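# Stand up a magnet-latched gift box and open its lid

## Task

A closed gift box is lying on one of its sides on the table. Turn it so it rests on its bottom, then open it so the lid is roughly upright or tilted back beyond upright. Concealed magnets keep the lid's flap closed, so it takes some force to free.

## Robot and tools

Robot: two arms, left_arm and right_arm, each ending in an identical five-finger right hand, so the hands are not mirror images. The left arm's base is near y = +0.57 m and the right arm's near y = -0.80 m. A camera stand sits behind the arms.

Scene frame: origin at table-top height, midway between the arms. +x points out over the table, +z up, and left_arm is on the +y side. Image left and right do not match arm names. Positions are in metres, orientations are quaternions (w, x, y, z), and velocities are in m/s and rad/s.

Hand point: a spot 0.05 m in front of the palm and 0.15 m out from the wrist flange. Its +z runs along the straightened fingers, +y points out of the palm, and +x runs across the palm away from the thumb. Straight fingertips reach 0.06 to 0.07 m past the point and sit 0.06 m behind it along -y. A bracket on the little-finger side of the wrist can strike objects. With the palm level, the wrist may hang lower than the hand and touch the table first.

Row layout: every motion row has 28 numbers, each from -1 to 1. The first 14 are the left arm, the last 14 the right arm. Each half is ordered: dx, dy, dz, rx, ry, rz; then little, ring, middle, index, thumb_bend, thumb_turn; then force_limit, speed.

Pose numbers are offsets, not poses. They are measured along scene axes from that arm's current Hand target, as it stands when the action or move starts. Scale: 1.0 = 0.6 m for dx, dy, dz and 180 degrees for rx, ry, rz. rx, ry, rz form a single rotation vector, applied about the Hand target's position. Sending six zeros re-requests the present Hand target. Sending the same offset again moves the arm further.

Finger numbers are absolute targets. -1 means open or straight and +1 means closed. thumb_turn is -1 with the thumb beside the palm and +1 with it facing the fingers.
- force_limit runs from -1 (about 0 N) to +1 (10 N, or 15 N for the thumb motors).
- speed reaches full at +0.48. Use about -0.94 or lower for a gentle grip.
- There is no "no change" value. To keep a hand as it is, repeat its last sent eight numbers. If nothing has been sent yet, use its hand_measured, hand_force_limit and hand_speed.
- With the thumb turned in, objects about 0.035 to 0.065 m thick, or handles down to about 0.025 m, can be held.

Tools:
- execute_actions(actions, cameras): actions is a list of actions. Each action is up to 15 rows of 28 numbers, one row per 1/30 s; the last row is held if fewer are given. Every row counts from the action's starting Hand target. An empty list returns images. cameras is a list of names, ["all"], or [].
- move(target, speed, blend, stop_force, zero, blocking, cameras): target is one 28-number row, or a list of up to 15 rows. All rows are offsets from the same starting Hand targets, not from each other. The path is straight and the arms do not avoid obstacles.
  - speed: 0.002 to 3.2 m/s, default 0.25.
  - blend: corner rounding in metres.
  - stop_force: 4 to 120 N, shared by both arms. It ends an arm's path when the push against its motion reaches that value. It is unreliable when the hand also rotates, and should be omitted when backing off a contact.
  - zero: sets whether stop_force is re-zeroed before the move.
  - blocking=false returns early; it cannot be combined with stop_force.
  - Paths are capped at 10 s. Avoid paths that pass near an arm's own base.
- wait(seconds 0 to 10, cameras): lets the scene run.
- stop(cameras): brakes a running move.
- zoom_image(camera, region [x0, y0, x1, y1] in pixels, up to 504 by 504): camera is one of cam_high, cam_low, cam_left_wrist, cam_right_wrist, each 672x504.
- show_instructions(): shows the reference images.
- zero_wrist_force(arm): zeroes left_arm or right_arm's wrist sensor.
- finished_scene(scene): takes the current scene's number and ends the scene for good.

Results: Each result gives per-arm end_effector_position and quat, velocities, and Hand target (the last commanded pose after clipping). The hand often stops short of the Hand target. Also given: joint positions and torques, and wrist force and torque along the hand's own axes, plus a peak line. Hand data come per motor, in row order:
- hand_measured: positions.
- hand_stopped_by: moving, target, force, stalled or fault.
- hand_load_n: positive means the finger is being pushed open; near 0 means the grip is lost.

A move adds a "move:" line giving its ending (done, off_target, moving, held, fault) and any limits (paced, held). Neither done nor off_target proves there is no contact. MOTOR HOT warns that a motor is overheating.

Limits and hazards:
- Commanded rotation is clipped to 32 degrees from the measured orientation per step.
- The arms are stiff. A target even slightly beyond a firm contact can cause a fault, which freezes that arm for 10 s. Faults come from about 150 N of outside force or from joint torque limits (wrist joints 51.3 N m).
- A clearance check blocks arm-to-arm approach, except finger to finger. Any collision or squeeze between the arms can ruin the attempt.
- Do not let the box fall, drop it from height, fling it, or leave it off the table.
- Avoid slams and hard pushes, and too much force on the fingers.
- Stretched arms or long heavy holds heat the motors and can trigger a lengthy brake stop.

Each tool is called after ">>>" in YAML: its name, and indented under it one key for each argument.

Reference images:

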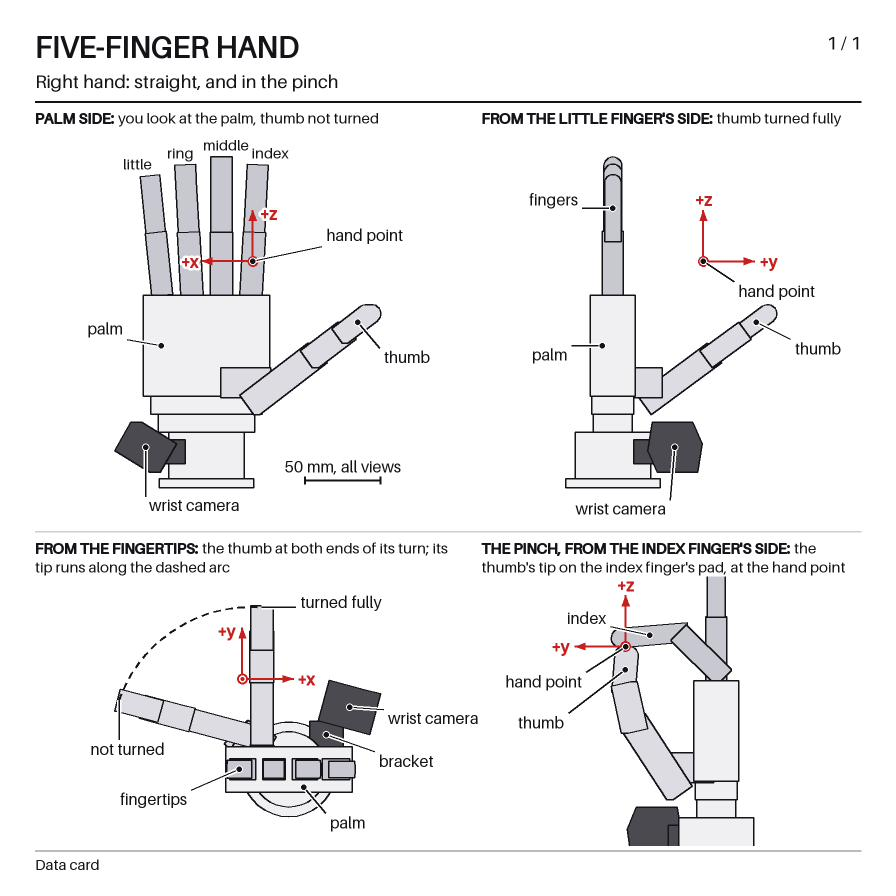

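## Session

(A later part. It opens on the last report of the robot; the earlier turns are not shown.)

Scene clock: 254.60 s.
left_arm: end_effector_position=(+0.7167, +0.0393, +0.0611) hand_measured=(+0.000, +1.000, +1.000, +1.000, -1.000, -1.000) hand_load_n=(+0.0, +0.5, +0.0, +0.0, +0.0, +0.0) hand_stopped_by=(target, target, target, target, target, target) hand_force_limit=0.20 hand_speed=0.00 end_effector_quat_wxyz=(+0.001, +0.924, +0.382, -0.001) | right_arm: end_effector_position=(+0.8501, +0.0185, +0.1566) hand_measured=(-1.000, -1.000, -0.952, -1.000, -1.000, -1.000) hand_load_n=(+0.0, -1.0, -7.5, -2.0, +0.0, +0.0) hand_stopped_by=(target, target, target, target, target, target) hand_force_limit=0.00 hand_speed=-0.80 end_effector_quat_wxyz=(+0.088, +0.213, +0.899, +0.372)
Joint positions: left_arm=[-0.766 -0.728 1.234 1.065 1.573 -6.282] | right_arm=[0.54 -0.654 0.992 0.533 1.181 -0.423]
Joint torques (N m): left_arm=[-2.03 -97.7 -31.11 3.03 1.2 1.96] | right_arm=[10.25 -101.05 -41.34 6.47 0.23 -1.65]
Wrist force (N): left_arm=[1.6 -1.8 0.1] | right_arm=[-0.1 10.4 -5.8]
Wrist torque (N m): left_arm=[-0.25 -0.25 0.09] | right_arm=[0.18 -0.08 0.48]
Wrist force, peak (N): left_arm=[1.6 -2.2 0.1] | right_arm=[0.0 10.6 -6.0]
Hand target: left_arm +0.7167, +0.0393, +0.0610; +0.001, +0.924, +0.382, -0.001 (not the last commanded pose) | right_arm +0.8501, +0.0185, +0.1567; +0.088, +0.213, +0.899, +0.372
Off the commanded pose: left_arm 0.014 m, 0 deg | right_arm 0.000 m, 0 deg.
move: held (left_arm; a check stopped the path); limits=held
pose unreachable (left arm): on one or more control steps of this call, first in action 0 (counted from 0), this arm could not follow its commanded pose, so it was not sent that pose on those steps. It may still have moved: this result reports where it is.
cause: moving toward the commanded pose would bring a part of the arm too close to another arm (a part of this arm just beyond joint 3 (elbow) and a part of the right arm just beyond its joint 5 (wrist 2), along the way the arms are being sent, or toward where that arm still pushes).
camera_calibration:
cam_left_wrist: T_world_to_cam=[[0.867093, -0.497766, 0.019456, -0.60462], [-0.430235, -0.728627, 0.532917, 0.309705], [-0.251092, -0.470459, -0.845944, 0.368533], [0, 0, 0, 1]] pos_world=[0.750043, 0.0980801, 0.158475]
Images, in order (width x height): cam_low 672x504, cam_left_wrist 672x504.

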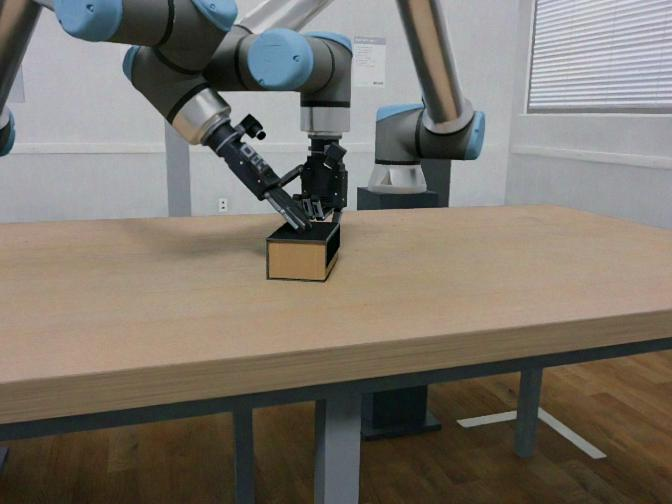

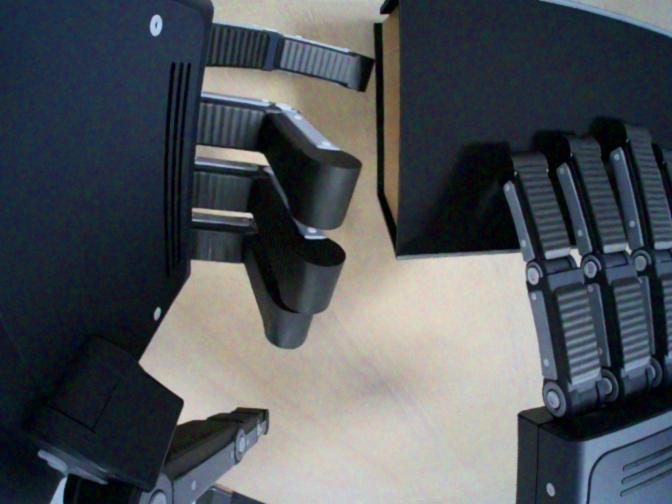

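>>> move:
  target: [-0.04,0.035,0,0,0,0,0,1,1,1,-1,-1,0.2,0,0,0,0,0,0,0,-1,-1,-1,-1,-1,-1,0,-0.8]
  speed: 0.15

>>> move:
  target:
    - [0,0,0,0,0,0,0,1,1,1,-1,-1,0.2,0,0,0,0.02,0,0,0,-1,-1,-1,-1,-1,-1,0,-0.8]
    - [0,0,0,0,0,0,0,1,1,1,-1,-1,0.2,0,0.062,-0.04,0.02,0,0,0,-1,-1,-1,-1,-1,-1,0,-0.8]
  speed: 0.15
  blend: 0.005

>>> move:
  target: [0,0,0,0,0,0,0,1,1,1,-1,-1,0.2,0,0,0,-0.08,0,0,0,-1,-1,-1,-1,-1,-1,0,-0.8]
  speed: 0.03
  stop_force: 12

>>> move:
  target:
    - [0.04,-0.035,0,0,0,0,0,1,1,1,-1,-1,0.2,0,0,0,0,0,0,0,-1,-1,-1,-1,-1,-1,0,-0.8]
    - [0.062,-0.046,-0.004,0,0,0,0,1,1,1,-1,-1,0.2,0,0,0,0,0,0,0,-1,-1,-1,-1,-1,-1,0,-0.8]
  speed: 0.05
  blend: 0.005
  cameras: ["cam_left_wrist","cam_low"]

>>> zoom_image:
  camera: "cam_left_wrist"
  region: [300, 0, 500, 160]

Scene clock: 265.53 s.
left_arm: end_effector_position=(+0.6928, +0.0604, +0.0611) hand_measured=(+0.000, +1.000, +1.000, +1.000, -1.000, -1.000) hand_load_n=(+0.0, +0.0, +0.0, +0.0, +0.0, +0.0) hand_stopped_by=(target, target, target, target, target, target) hand_force_limit=0.20 hand_speed=0.00 end_effector_quat_wxyz=(+0.001, +0.924, +0.381, -0.001) | right_arm: end_effector_position=(+0.8501, +0.0185, +0.1567) hand_measured=(-1.000, -1.000, -0.952, -1.000, -1.000, -1.000) hand_load_n=(+0.0, -1.0, -7.5, -1.5, +0.0, +0.0) hand_stopped_by=(target, target, target, target, target, target) hand_force_limit=0.00 hand_speed=-0.80 end_effector_quat_wxyz=(+0.088, +0.213, +0.899, +0.372)
Joint positions: left_arm=[-0.768 -0.776 1.324 1.022 1.574 -6.282] | right_arm=[0.54 -0.654 0.992 0.533 1.181 -0.423]
Joint torques (N m): left_arm=[-4.14 -78.48 -47.07 6.21 1.65 -1.98] | right_arm=[9.84 -103.61 -40.59 6.1 0.94 -1.67]
Wrist force (N): left_arm=[1.6 -1.5 0.2] | right_arm=[-0.1 10.2 -5.6]
Wrist torque (N m): left_arm=[-0.22 -0.25 0.13] | right_arm=[0.17 -0.07 0.47]
Wrist force, peak (N): left_arm=[1.8 -2.5 0.1] | right_arm=[0.0 10.6 -5.9]
Hand target: left_arm +0.6927, +0.0603, +0.0610; +0.001, +0.924, +0.382, -0.001 | right_arm +0.8501, +0.0185, +0.1567; +0.088, +0.213, +0.899, +0.372
Off the commanded pose: left_arm 0.000 m, 0 deg | right_arm 0.000 m, 0 deg.
joint sent to its limit (left arm) — joint 6 (wrist 3), lower limit. The joint targets still meet the commanded pose.
move: done

Scene clock: 266.30 s.
left_arm: end_effector_position=(+0.6928, +0.0604, +0.0611) hand_measured=(+0.000, +1.000, +1.000, +1.000, -1.000, -1.000) hand_load_n=(+0.0, +0.0, +0.0, +0.0, +0.0, +0.0) hand_stopped_by=(target, target, target, target, target, target) hand_force_limit=0.20 hand_speed=0.00 end_effector_quat_wxyz=(+0.001, +0.924, +0.381, -0.001) | right_arm: end_effector_position=(+0.8872, -0.0055, +0.1685) hand_measured=(-1.000, -1.000, -0.952, -1.000, -1.000, -1.000) hand_load_n=(+0.0, +0.0, +0.0, +0.0, +0.0, +0.0) hand_stopped_by=(target, target, target, target, target, target) hand_force_limit=0.00 hand_speed=-0.80 end_effector_quat_wxyz=(+0.088, +0.213, +0.899, +0.372)
Joint positions: left_arm=[-0.768 -0.776 1.324 1.022 1.574 -6.282] | right_arm=[0.498 -0.634 0.934 0.585 1.154 -0.458]
Joint torques (N m): left_arm=[11.33 -76.41 -46.21 5.51 -0.03 -2.18] | right_arm=[9.31 -111.06 -36.55 -0.67 1.66 3.43]
Wrist force (N): left_arm=[1.4 -1.7 0.1] | right_arm=[1.0 2.9 0.2]
Wrist torque (N m): left_arm=[-0.24 -0.22 0.10] | right_arm=[0.34 -0.29 0.38]
Wrist force, peak (N): left_arm=[1.9 -2.0 0.2] | right_arm=[0.0 10.1 -5.3]
Hand target: left_arm +0.6927, +0.0603, +0.0610; +0.001, +0.924, +0.382, -0.001 | right_arm +0.8873, -0.0055, +0.1687; +0.088, +0.213, +0.899, +0.372
Off the commanded pose: left_arm 0.000 m, 0 deg | right_arm 0.000 m, 0 deg.
joint sent to its limit (left arm) — joint 6 (wrist 3), lower limit. The joint targets still meet the commanded pose.
move: done

Scene clock: 268.00 s.
left_arm: end_effector_position=(+0.6928, +0.0604, +0.0610) hand_measured=(+0.000, +1.000, +1.000, +1.000, -1.000, -1.000) hand_load_n=(+0.0, +0.0, +0.0, +0.0, +0.0, +0.0) hand_stopped_by=(target, target, target, target, target, target) hand_force_limit=0.20 hand_speed=0.00 end_effector_quat_wxyz=(+0.001, +0.924, +0.381, -0.001) | right_arm: end_effector_position=(+0.8873, -0.0055, +0.1568) hand_measured=(-1.000, -1.000, -0.952, -1.000, -1.000, -1.000) hand_load_n=(+0.0, -1.0, -6.5, -1.0, +0.0, +0.0) hand_stopped_by=(target, target, target, target, target, target) hand_force_limit=0.00 hand_speed=-0.80 end_effector_quat_wxyz=(+0.088, +0.213, +0.899, +0.372)
Joint positions: left_arm=[-0.768 -0.776 1.324 1.022 1.574 -6.282] | right_arm=[0.498 -0.627 0.942 0.57 1.154 -0.458]
Joint torques (N m): left_arm=[12.42 -78.46 -46.67 5.55 -0.17 -2.08] | right_arm=[2.63 -105.49 -42.37 6.27 1.57 3.24]
Wrist force (N): left_arm=[1.7 -1.6 -0.2] | right_arm=[0.6 9.4 -4.5]
Wrist torque (N m): left_arm=[-0.21 -0.25 0.12] | right_arm=[0.21 -0.21 0.47]
Wrist force, peak (N): left_arm=[1.8 -1.9 0.4] | right_arm=[2.2 16.0 -24.9]
Hand target: left_arm +0.6927, +0.0603, +0.0610; +0.001, +0.924, +0.382, -0.001 | right_arm +0.8873, -0.0055, +0.1568; +0.088, +0.213, +0.899, +0.372 (not the last commanded pose)
Off the commanded pose: left_arm 0.000 m, 0 deg | right_arm 0.036 m, 0 deg.
joint sent to its limit (left arm) — joint 6 (wrist 3), lower limit. The joint targets still meet the commanded pose.
move: contact (right_arm)

Scene clock: 269.23 s.
left_arm: end_effector_position=(+0.7301, +0.0327, +0.0587) hand_measured=(+0.000, +1.000, +1.000, +1.000, -1.000, -1.000) hand_load_n=(-5.0, +0.0, +0.0, +0.0, +0.0, +0.0) hand_stopped_by=(target, target, target, target, target, target) hand_force_limit=0.20 hand_speed=0.00 end_effector_quat_wxyz=(+0.001, +0.924, +0.382, -0.001) end_effector_velocity=(-0.002, +0.002, -0.001) end_effector_angular_velocity=(+0.000, +0.002, +0.000) | right_arm: end_effector_position=(+0.8873, -0.0055, +0.1568) hand_measured=(-1.000, -1.000, -0.952, -1.000, -1.000, -1.000) hand_load_n=(+0.0, -0.5, -5.5, -0.5, +0.0, +0.0) hand_stopped_by=(target, target, target, target, target, target) hand_force_limit=0.00 hand_speed=-0.80 end_effector_quat_wxyz=(+0.088, +0.213, +0.899, +0.372)
Joint positions: left_arm=[-0.761 -0.703 1.19 1.083 1.573 -6.276] | right_arm=[0.498 -0.627 0.942 0.57 1.154 -0.458]
Joint velocities: left_arm=[0 -0.002 0.007 -0.003 0.001 0] | right_arm=[within noise]
Joint torques (N m): left_arm=[-12.18 -101.39 -26.43 0.5 -0.87 -0.83] | right_arm=[6.38 -102.32 -39.4 5.87 -1.48 2.89]
Wrist force (N): left_arm=[-0.6 -8.5 -5.9] | right_arm=[-5.5 8.0 -7.3]
Wrist torque (N m): left_arm=[-0.07 0.13 -0.50] | right_arm=[0.48 -0.50 0.08]
Wrist force, peak (N): left_arm=[0.3 -13.4 -9.6] | right_arm=[-5.6 8.1 -7.6]
Hand target: left_arm +0.7299, +0.0327, +0.0586; +0.001, +0.924, +0.382, -0.001 | right_arm +0.8873, -0.0055, +0.1568; +0.088, +0.213, +0.899, +0.372
Off the commanded pose: left_arm 0.000 m, 0 deg | right_arm 0.000 m, 0 deg.
move: done
camera_calibration:
cam_left_wrist: T_world_to_cam=[[0.867093, -0.497766, 0.0194562, -0.619427], [-0.430236, -0.728626, 0.532917, 0.312013], [-0.251092, -0.470459, -0.845944, 0.366809], [0, 0, 0, 1]] pos_world=[0.763443, 0.0915801, 0.156075]
Images, in order (width x height): cam_low 672x504, cam_left_wrist 672x504.

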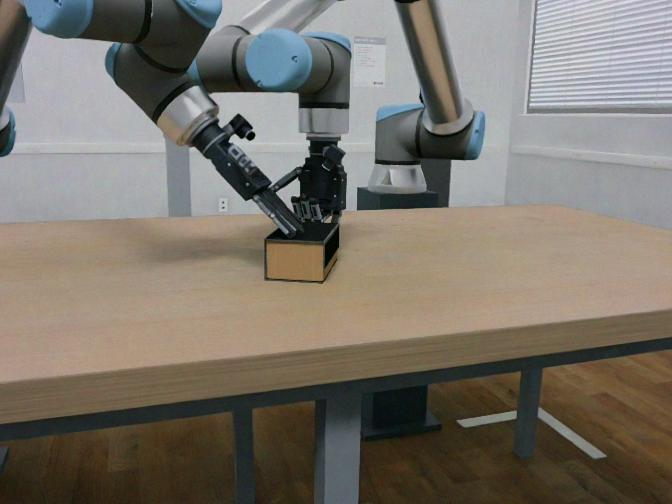

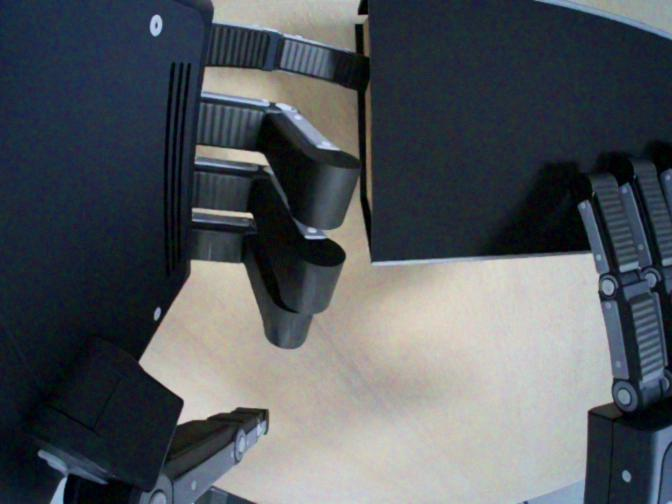

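Scaled by 2.520 from the camera's 672x504 image, which has a finer 960x720 frame.

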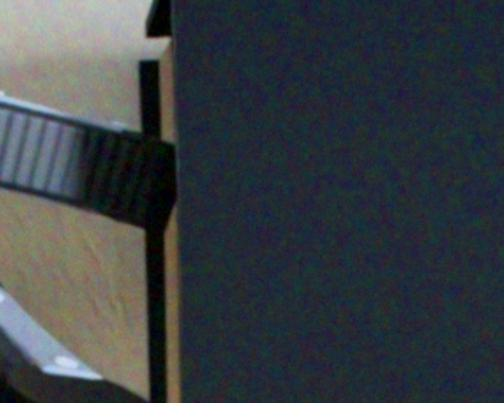

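>>> move:
  target: [0.034,0.067,0,0,0,0,0,1,1,1,-1,-1,0.2,0,0,0,0,0,0,0,-1,-1,-1,-1,-1,-1,0,-0.8]
  speed: 0.04
  stop_force: 30
  cameras: ["all"]

>>> zoom_image:
  camera: "cam_low"
  region: [220, 190, 380, 310]

>>> zoom_image:
  camera: "cam_left_wrist"
  region: [200, 0, 500, 250]

Scene clock: 275.77 s.
left_arm: end_effector_position=(+0.7503, +0.0729, +0.0586) hand_measured=(+0.000, +1.000, +1.000, +1.000, -1.000, -1.000) hand_load_n=(+0.0, +0.0, +0.0, +0.0, +0.0, +0.0) hand_stopped_by=(target, target, target, target, target, target) hand_force_limit=0.20 hand_speed=0.00 end_effector_quat_wxyz=(+0.001, +0.924, +0.382, -0.001) | right_arm: end_effector_position=(+0.8873, -0.0055, +0.1568) hand_measured=(-1.000, -1.000, -0.952, -1.000, -1.000, -1.000) hand_load_n=(+0.0, -0.5, -6.5, +0.0, -0.5, +0.0) hand_stopped_by=(target, target, target, target, target, target) hand_force_limit=0.00 hand_speed=-0.80 end_effector_quat_wxyz=(+0.088, +0.213, +0.899, +0.372)
Joint positions: left_arm=[-0.71 -0.709 1.202 1.078 1.573 -6.226] | right_arm=[0.498 -0.627 0.942 0.57 1.154 -0.458]
Joint torques (N m): left_arm=[-13.78 -87.57 -45.22 4.64 1.35 -1.98] | right_arm=[-6.97 -78.89 -32.5 4.93 1.7 1.89]
Wrist force (N): left_arm=[1.4 -1.6 0.1] | right_arm=[0.5 8.7 -5.4]
Wrist torque (N m): left_arm=[-0.22 -0.22 0.01] | right_arm=[0.34 -0.15 0.48]
Wrist force, peak (N): left_arm=[-0.3 -8.1 -5.7] | right_arm=[-5.4 8.5 -7.5]
Hand target: left_arm +0.7503, +0.0729, +0.0586; +0.001, +0.924, +0.382, -0.001 | right_arm +0.8873, -0.0055, +0.1568; +0.088, +0.213, +0.899, +0.372
Off the commanded pose: left_arm 0.000 m, 0 deg | right_arm 0.000 m, 0 deg.
move: done
camera_calibration:
cam_left_wrist: T_world_to_cam=[[0.86708, -0.49779, 0.0194139, -0.616962], [-0.430254, -0.728661, 0.532856, 0.349951], [-0.251104, -0.470381, -0.845983, 0.390753], [0, 0, 0, 1]] pos_world=[0.783643, 0.13168, 0.156075]
cam_right_wrist: T_world_to_cam=[[0.0693048, 0.697476, 0.713249, -0.175989], [0.645479, -0.576487, 0.501018, -0.648183], [0.760627, 0.425664, -0.49016, -0.476412], [0, 0, 0, 1]] pos_world=[0.792957, -0.0481294, 0.216757]

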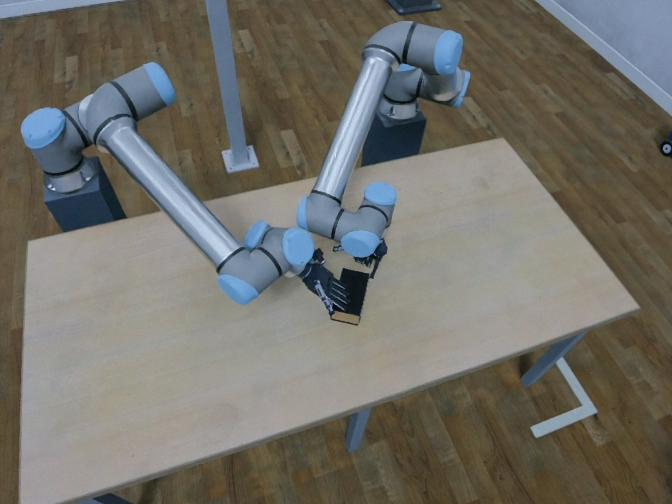

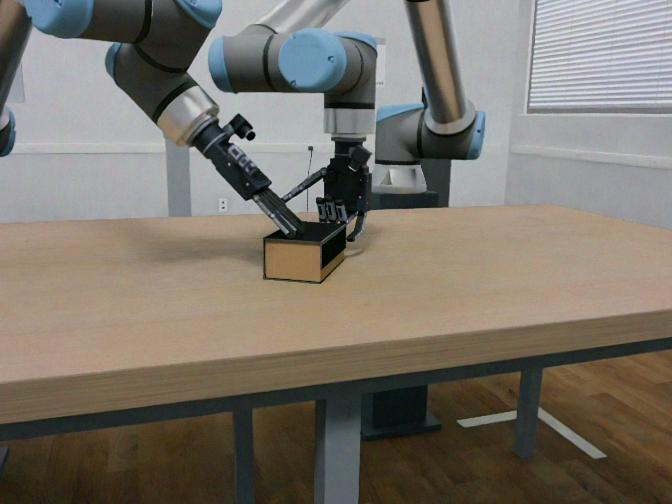

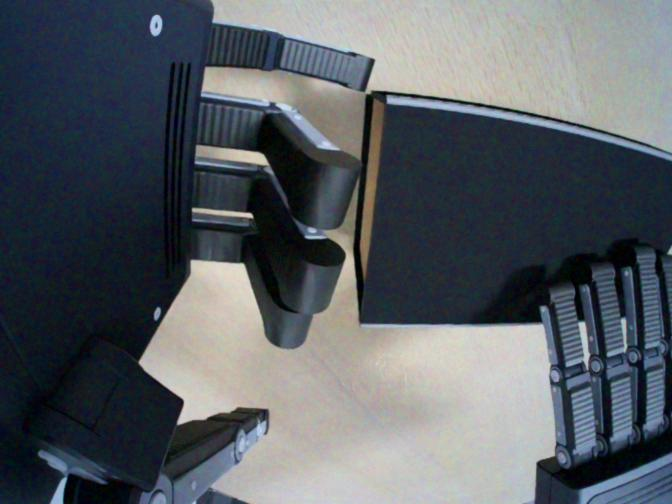

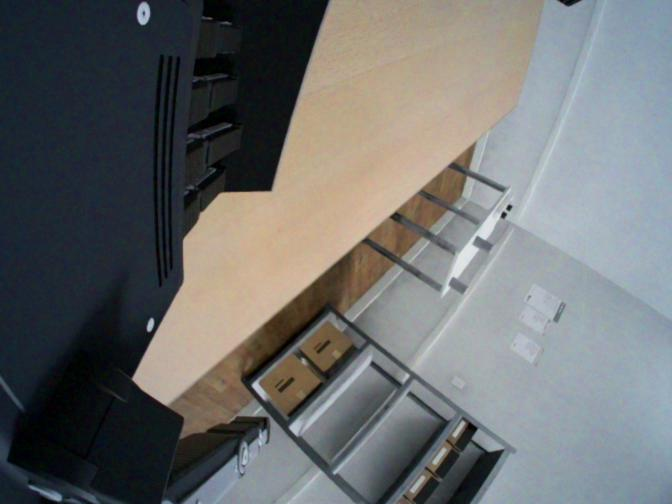

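Scaled by 3.150.

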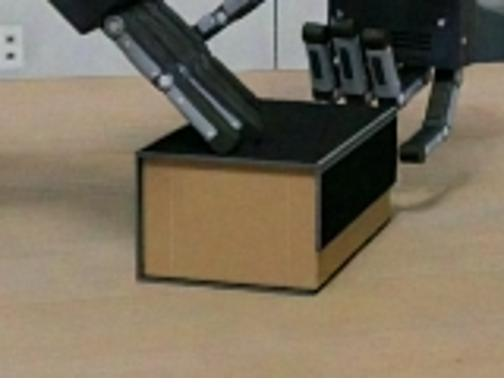

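Scaled by 1.680 from the camera's 672x504 image, which has a finer 960x720 frame.

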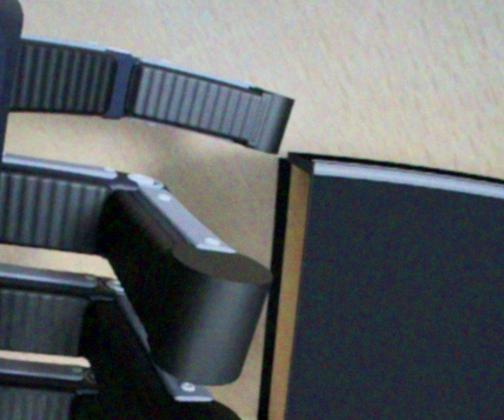

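>>> move:
  target: [-0.117,0.15,0.233,0.155,-0.1247,-0.4233,1,1,1,-1,-1,-1,0.2,0,0,0,0,0,0,0,-1,-1,-1,-1,-1,-1,0,-0.8]
  speed: 0.6

>>> move:
  target: [-0.016,0.028,-0.15,0.155,-0.1247,-0.4233,1,1,1,-1,-1,-1,0.2,0,0,0,0,0,0,0,-1,-1,-1,-1,-1,-1,0,-0.8]
  speed: 0.6
  cameras: ["all"]

Scene clock: 306.57 s.
left_arm: end_effector_position=(+0.6800, +0.1629, +0.1984) hand_measured=(+1.000, +1.000, +1.000, -1.000, -1.000, -1.000) hand_load_n=(+0.0, +0.0, +0.0, +0.0, +0.0, +0.0) hand_stopped_by=(target, target, target, target, target, target) hand_force_limit=0.20 hand_speed=0.00 end_effector_quat_wxyz=(-0.137, +0.918, -0.277, +0.249) | right_arm: end_effector_position=(+0.8873, -0.0055, +0.1568) hand_measured=(-1.000, -1.000, -0.952, -1.000, -1.000, -1.000) hand_load_n=(+0.0, -0.5, -6.5, -0.5, +0.0, +0.0) hand_stopped_by=(target, target, target, target, target, target) hand_force_limit=0.00 hand_speed=-0.80 end_effector_quat_wxyz=(+0.088, +0.213, +0.899, +0.372)
Joint positions: left_arm=[-0.816 -1.053 1.477 0.832 1.08 -4.882] | right_arm=[0.498 -0.627 0.942 0.57 1.154 -0.458]
Joint torques (N m): left_arm=[13.75 -74.89 -49.79 2.89 1.17 2.24] | right_arm=[4.48 -79.25 -41.45 4.04 1.32 0.8]
Wrist force (N): left_arm=[2.2 -2.1 0.1] | right_arm=[1.1 8.6 -5.3]
Wrist torque (N m): left_arm=[-0.29 -0.27 0.23] | right_arm=[0.30 -0.19 0.51]
Wrist force, peak (N): left_arm=[1.6 -4.3 3.1] | right_arm=[-0.5 9.1 -6.6]
Hand target: left_arm +0.6801, +0.1629, +0.1984; -0.137, +0.918, -0.277, +0.249 | right_arm +0.8873, -0.0055, +0.1568; +0.088, +0.213, +0.899, +0.372
Off the commanded pose: left_arm 0.000 m, 0 deg | right_arm 0.000 m, 0 deg.
move: done

Scene clock: 308.40 s.
left_arm: end_effector_position=(+0.6705, +0.1798, +0.1085) hand_measured=(+1.000, +1.000, +1.000, -1.000, -1.000, -1.000) hand_load_n=(+0.0, +0.0, +0.0, +0.0, +0.0, +0.0) hand_stopped_by=(target, target, target, target, target, target) hand_force_limit=0.20 hand_speed=0.00 end_effector_quat_wxyz=(+0.204, -0.438, +0.793, -0.370) | right_arm: end_effector_position=(+0.8873, -0.0055, +0.1568) hand_measured=(-1.000, -1.000, -0.952, -1.000, -1.000, -1.000) hand_load_n=(+0.0, -0.5, -6.5, +0.0, +0.0, +0.0) hand_stopped_by=(target, target, target, target, target, target) hand_force_limit=0.00 hand_speed=-0.80 end_effector_quat_wxyz=(+0.088, +0.213, +0.899, +0.372)
Joint positions: left_arm=[-0.818 -1.189 1.846 0.059 1.361 -3.322] | right_arm=[0.498 -0.627 0.942 0.57 1.154 -0.458]
Joint torques (N m): left_arm=[-14.24 -54.15 -46.83 1.53 0.66 1.92] | right_arm=[10.4 -79.69 -41.47 3.67 1.47 0.48]
Wrist force (N): left_arm=[1.5 -3.1 0.1] | right_arm=[1.2 8.9 -5.4]
Wrist torque (N m): left_arm=[-0.33 -0.21 0.08] | right_arm=[0.33 -0.21 0.52]
Wrist force, peak (N): left_arm=[2.3 -2.8 -0.4] | right_arm=[1.1 9.0 -5.7]
Hand target: left_arm +0.6705, +0.1797, +0.1084; +0.204, -0.438, +0.793, -0.370 | right_arm +0.8873, -0.0055, +0.1568; +0.088, +0.213, +0.899, +0.372
Off the commanded pose: left_arm 0.000 m, 0 deg | right_arm 0.000 m, 0 deg.
move: done
camera_calibration:
cam_left_wrist: T_world_to_cam=[[-0.67718, 0.115462, -0.726702, 0.510575], [-0.0229155, 0.983824, 0.177669, -0.175536], [0.735461, 0.136966, -0.66358, -0.327316], [0, 0, 0, 1]] pos_world=[0.582457, 0.158576, 0.185023]
cam_right_wrist: T_world_to_cam=[[0.0693048, 0.697476, 0.713249, -0.175989], [0.645479, -0.576487, 0.501018, -0.648183], [0.760627, 0.425664, -0.49016, -0.476412], [0, 0, 0, 1]] pos_world=[0.792957, -0.0481294, 0.216757]

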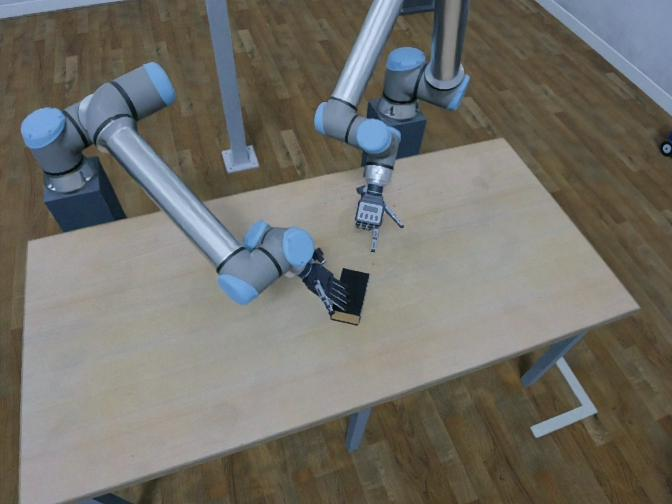

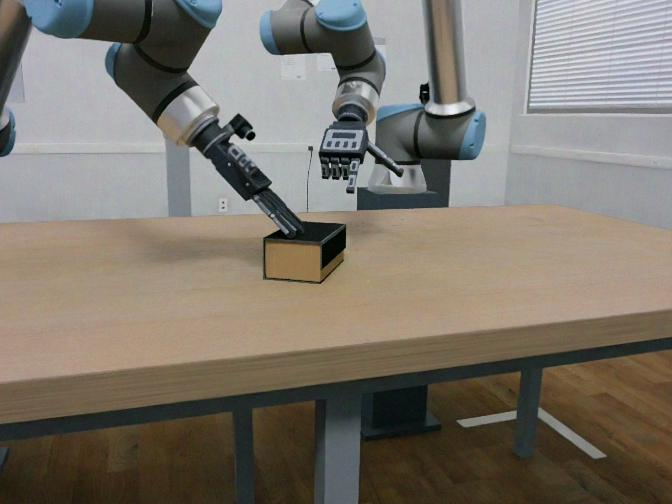

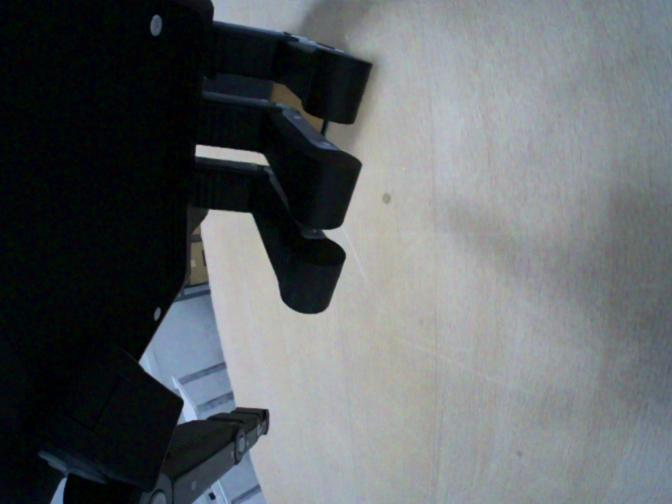

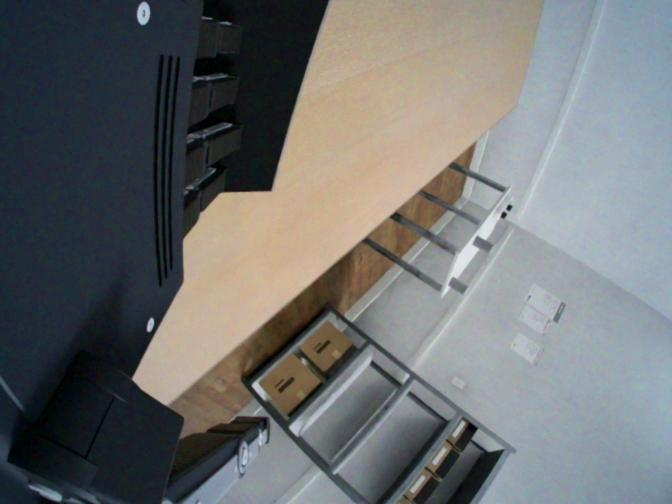

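>>> move:
  target:
    - [0.0343,-0.0213,-0.13,0,0,0,1,1,1,-1,-1,-1,0.2,0,0,0,0,0,0,0,-1,-1,-1,-1,-1,-1,0,-0.8]
    - [0.066,-0.041,-0.13,0,0,0,1,1,1,-1,-1,-1,0.2,0,0,0,0,0,0,0,-1,-1,-1,-1,-1,-1,0,-0.8]
  speed: [0.2,0.05]
  blend: 0.005
  cameras: ["all"]

>>> zoom_image:
  camera: "cam_high"
  region: [310, 210, 410, 330]

>>> zoom_image:
  camera: "cam_low"
  region: [240, 160, 400, 300]

Scene clock: 315.97 s.
left_arm: end_effector_position=(+0.7102, +0.1551, +0.0304) hand_measured=(+1.000, +1.000, +1.000, -1.000, -1.000, -1.000) hand_load_n=(+0.0, +0.0, +0.0, +0.0, +0.0, +0.0) hand_stopped_by=(target, target, target, target, target, target) hand_force_limit=0.20 hand_speed=0.00 end_effector_quat_wxyz=(+0.204, -0.438, +0.793, -0.370) | right_arm: end_effector_position=(+0.8873, -0.0055, +0.1568) hand_measured=(-1.000, -1.000, -0.952, -1.000, -1.000, -1.000) hand_load_n=(+0.0, -0.5, -6.5, -0.5, +0.0, +0.0) hand_stopped_by=(target, target, target, target, target, target) hand_force_limit=0.00 hand_speed=-0.80 end_effector_quat_wxyz=(+0.088, +0.213, +0.899, +0.372)
Joint positions: left_arm=[-0.798 -1.042 1.787 -0.031 1.377 -3.308] | right_arm=[0.498 -0.627 0.942 0.57 1.154 -0.458]
Joint torques (N m): left_arm=[-10.75 -78.48 -18.82 -1.19 -0.54 -0.41] | right_arm=[10.19 -78.11 -40.65 3.14 1.37 -0.71]
Wrist force (N): left_arm=[1.5 -2.7 0.0] | right_arm=[1.5 8.7 -5.2]
Wrist torque (N m): left_arm=[-0.27 -0.23 -0.11] | right_arm=[0.31 -0.25 0.54]
Wrist force, peak (N): left_arm=[1.8 -4.0 -1.8] | right_arm=[0.9 9.1 -5.6]
Hand target: left_arm +0.7101, +0.1551, +0.0304; +0.204, -0.438, +0.793, -0.370 | right_arm +0.8873, -0.0055, +0.1568; +0.088, +0.213, +0.899, +0.372
Off the commanded pose: left_arm 0.000 m, 0 deg | right_arm 0.000 m, 0 deg.
move: done
camera_calibration:
cam_left_wrist: T_world_to_cam=[[-0.677068, 0.115822, -0.726749, 0.483441], [-0.022552, 0.983808, 0.1778, -0.136688], [0.735575, 0.136772, -0.663493, -0.405009], [0, 0, 0, 1]] pos_world=[0.622154, 0.133875, 0.106923]
cam_right_wrist: T_world_to_cam=[[0.0693048, 0.697476, 0.713249, -0.175989], [0.645479, -0.576487, 0.501018, -0.648183], [0.760627, 0.425664, -0.49016, -0.476412], [0, 0, 0, 1]] pos_world=[0.792957, -0.0481294, 0.216757]

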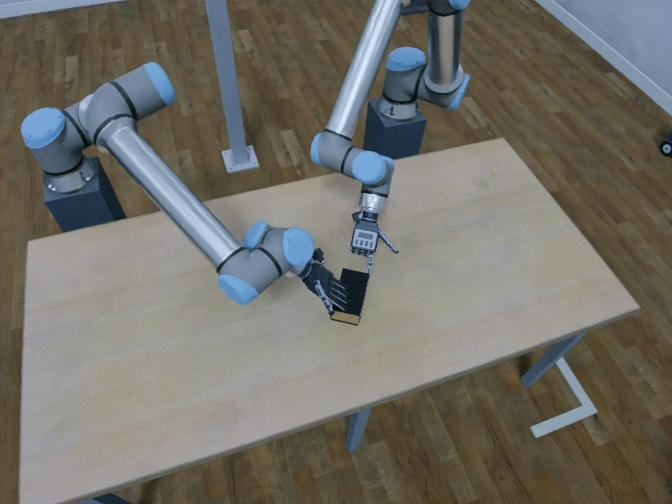

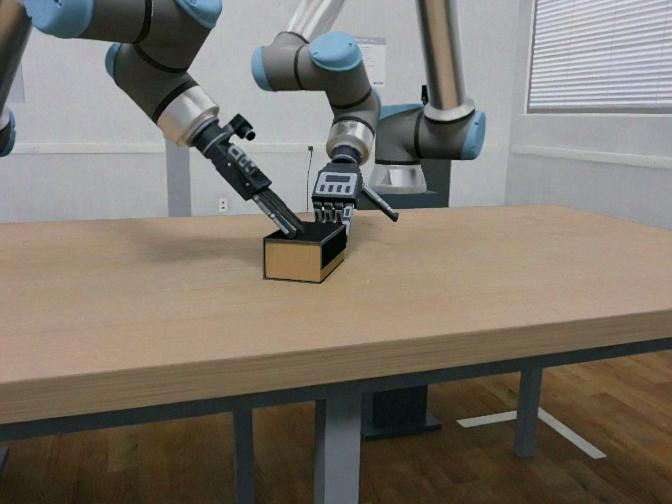

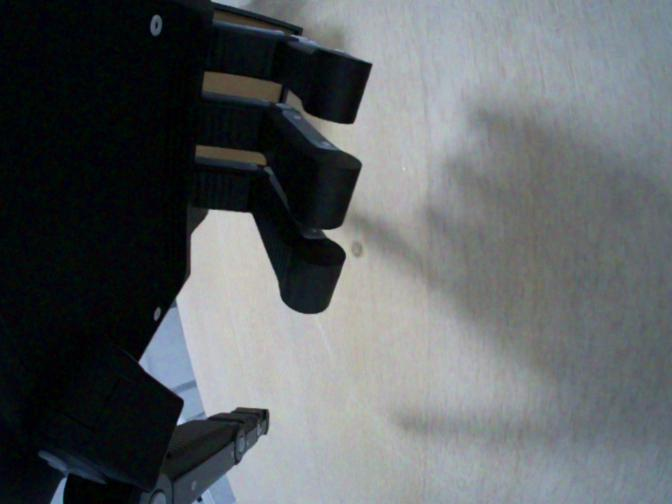

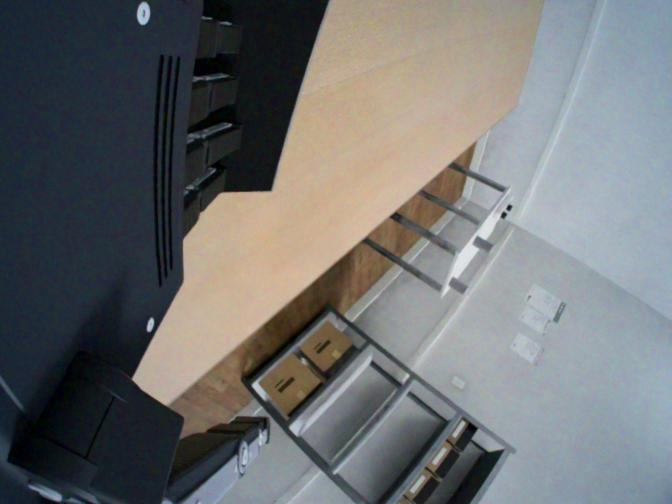

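Scaled by 4.200.

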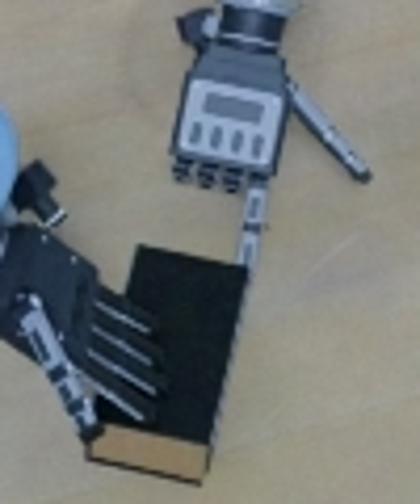

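Scaled by 3.150.

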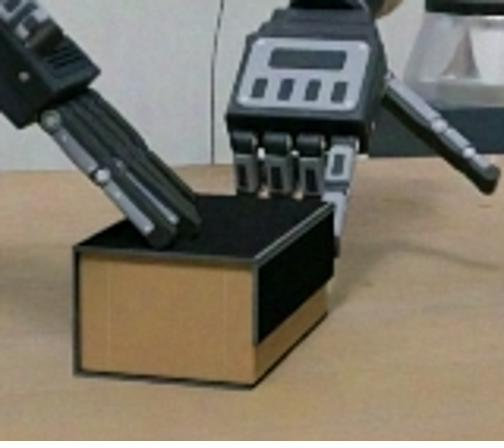

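>>> move:
  target:
    - [-0.0338,0.0213,0,0,0,0,1,1,1,-1,-1,-1,0.2,0,0,0,0,0,0,0,-1,-1,-1,-1,-1,-1,0,-0.8]
    - [-0.0345,-0.0068,0,0,0,0,1,1,1,-1,-1,-1,0.2,0,0,0,0,0,0,0,-1,-1,-1,-1,-1,-1,0,-0.8]
    - [-0.001,-0.028,0,0,0,0,1,1,1,-1,-1,-1,0.2,0,0,0,0,0,0,0,-1,-1,-1,-1,-1,-1,0,-0.8]
  speed: [0.1,0.1,0.04]
  blend: 0.004
  stop_force: 15
  cameras: ["cam_high","cam_low"]

>>> zoom_image:
  camera: "cam_high"
  region: [310, 210, 410, 330]

>>> zoom_image:
  camera: "cam_low"
  region: [240, 160, 400, 300]

Scene clock: 328.47 s.
left_arm: end_effector_position=(+0.7095, +0.1383, +0.0304) hand_measured=(+1.000, +1.000, +1.000, -1.000, -1.000, -1.000) hand_load_n=(+0.0, +0.0, +0.0, -1.0, -0.5, +0.0) hand_stopped_by=(target, target, target, target, target, target) hand_force_limit=0.20 hand_speed=0.00 end_effector_quat_wxyz=(+0.204, -0.438, +0.793, -0.370) | right_arm: end_effector_position=(+0.8873, -0.0055, +0.1568) hand_measured=(-1.000, -1.000, -0.952, -1.000, -1.000, -1.000) hand_load_n=(+0.0, -0.5, -6.0, -0.5, +0.0, +0.0) hand_stopped_by=(target, target, target, target, target, target) hand_force_limit=0.00 hand_speed=-0.80 end_effector_quat_wxyz=(+0.088, +0.213, +0.899, +0.372)
Joint positions: left_arm=[-0.816 -1.031 1.768 -0.021 1.363 -3.32] | right_arm=[0.498 -0.627 0.942 0.57 1.154 -0.458]
Joint torques (N m): left_arm=[-15.4 -79.69 -22.76 -1.64 -0.41 -1.62] | right_arm=[9.94 -77.47 -40.38 2.9 -2.8 -1.76]
Wrist force (N): left_arm=[0.0 -1.9 -6.9] | right_arm=[-5.7 8.2 -7.9]
Wrist torque (N m): left_arm=[0.10 -0.34 -0.20] | right_arm=[0.52 -0.52 0.08]
Wrist force, peak (N): left_arm=[-0.1 -0.8 -14.9] | right_arm=[-5.7 8.3 -8.4]
Hand target: left_arm +0.7095, +0.1383, +0.0304; +0.204, -0.438, +0.793, -0.370 | right_arm +0.8873, -0.0055, +0.1568; +0.088, +0.213, +0.899, +0.372
Off the commanded pose: left_arm 0.000 m, 0 deg | right_arm 0.000 m, 0 deg.
move: done
Images, in order (width x height): cam_high 672x504, cam_low 672x504.

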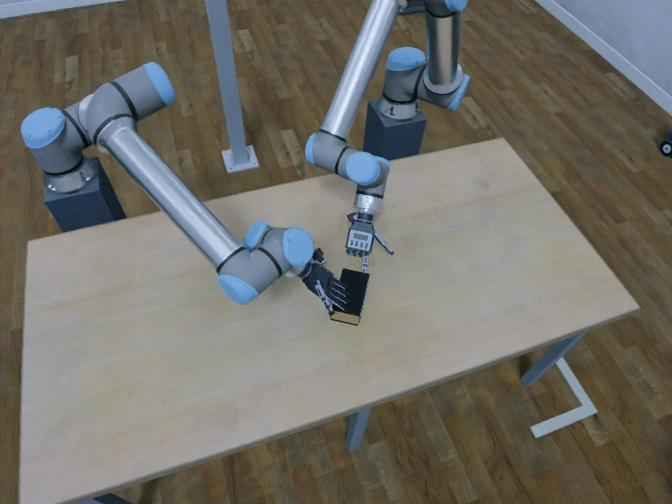

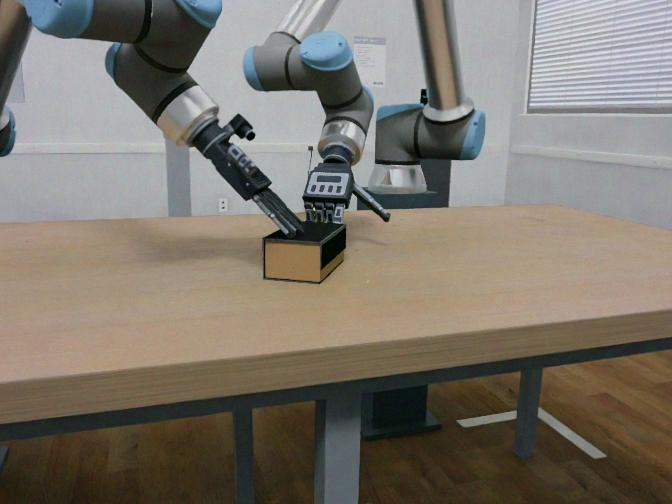

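Scaled by 4.200.

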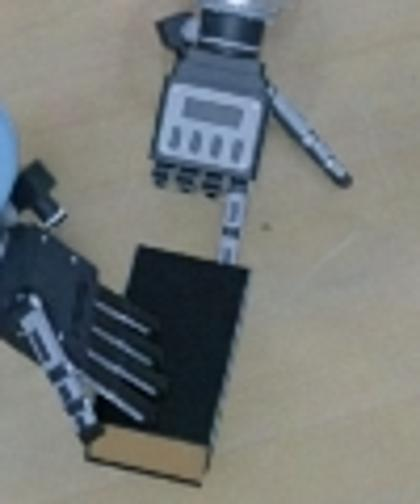

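Scaled by 3.150.

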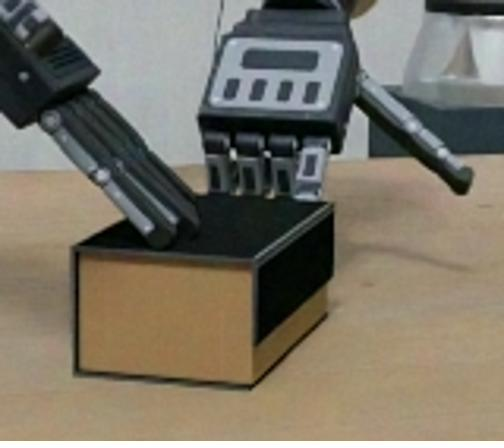

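>>> move:
  target: [0.0443,0.0706,0,0,0,0,1,1,1,-1,-1,-1,0.2,0,0,0,0,0,0,0,-1,-1,-1,-1,-1,-1,0,-0.8]
  speed: 0.04
  stop_force: 30
  cameras: ["cam_high","cam_low"]

>>> zoom_image:
  camera: "cam_high"
  region: [310, 210, 410, 330]

>>> zoom_image:
  camera: "cam_low"
  region: [240, 160, 400, 300]

Scene clock: 334.37 s.
left_arm: end_effector_position=(+0.7361, +0.1806, +0.0305) hand_measured=(+1.000, +1.000, +1.000, -1.000, -1.000, -1.000) hand_load_n=(+0.0, +0.0, +0.0, +0.0, +0.0, +0.0) hand_stopped_by=(target, target, target, target, target, target) hand_force_limit=0.20 hand_speed=0.00 end_effector_quat_wxyz=(+0.204, -0.438, +0.793, -0.370) | right_arm: end_effector_position=(+0.8873, -0.0055, +0.1568) hand_measured=(-1.000, -1.000, -0.952, -1.000, -1.000, -1.000) hand_load_n=(+0.0, -0.5, -6.5, -0.5, +0.0, +0.0) hand_stopped_by=(target, target, target, target, target, target) hand_force_limit=0.00 hand_speed=-0.80 end_effector_quat_wxyz=(+0.088, +0.213, +0.899, +0.372)
Joint positions: left_arm=[-0.743 -1.031 1.767 -0.028 1.419 -3.272] | right_arm=[0.498 -0.627 0.942 0.57 1.154 -0.458]
Joint torques (N m): left_arm=[-14.47 -58.83 -36.94 2.2 -2.01 -2.13] | right_arm=[4.69 -77.25 -35.23 2.5 1.69 -1.74]
Wrist force (N): left_arm=[1.5 -2.6 0.0] | right_arm=[0.4 8.6 -5.3]
Wrist torque (N m): left_arm=[-0.26 -0.24 -0.09] | right_arm=[0.33 -0.19 0.47]
Wrist force, peak (N): left_arm=[0.1 -2.0 -7.4] | right_arm=[-5.7 8.4 -8.5]
Hand target: left_arm +0.7361, +0.1806, +0.0304; +0.204, -0.438, +0.793, -0.370 | right_arm +0.8873, -0.0055, +0.1568; +0.088, +0.213, +0.899, +0.372
Off the commanded pose: left_arm 0.000 m, 0 deg | right_arm 0.000 m, 0 deg.
move: done
Images, in order (width x height): cam_high 672x504, cam_low 672x504.

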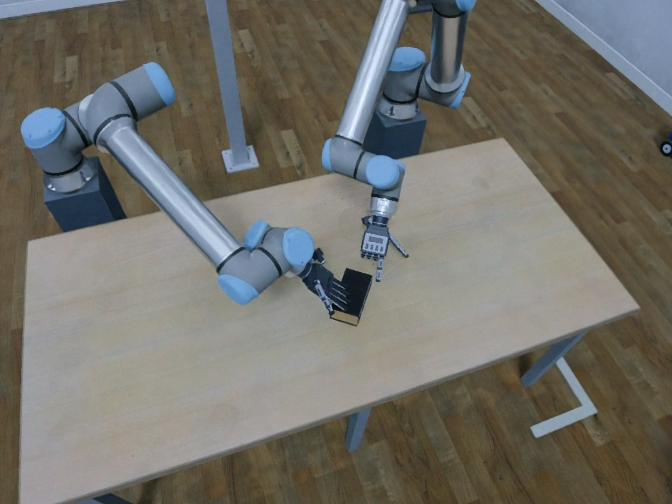

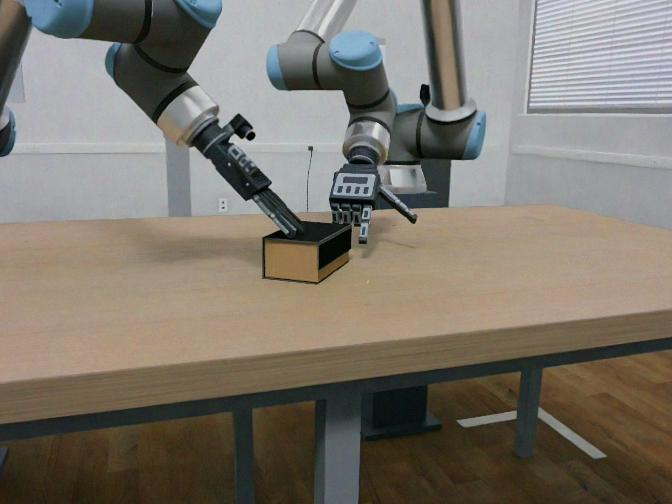

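Scaled by 4.200.

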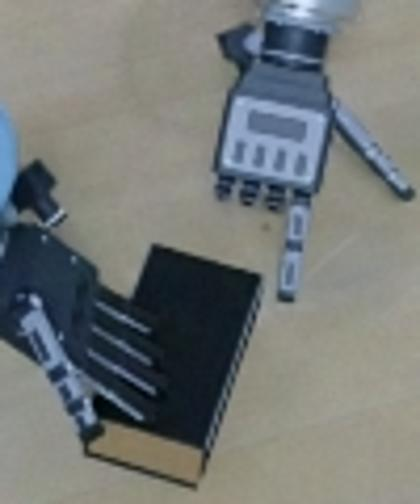

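Scaled by 3.150.

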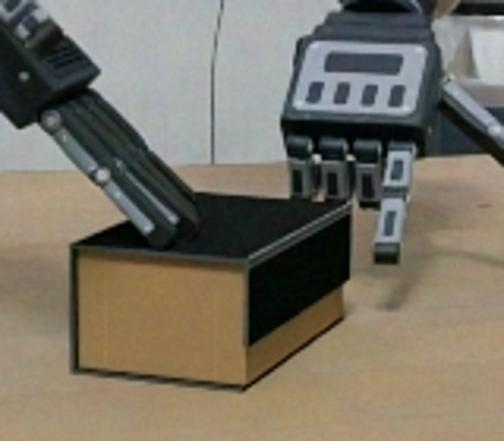

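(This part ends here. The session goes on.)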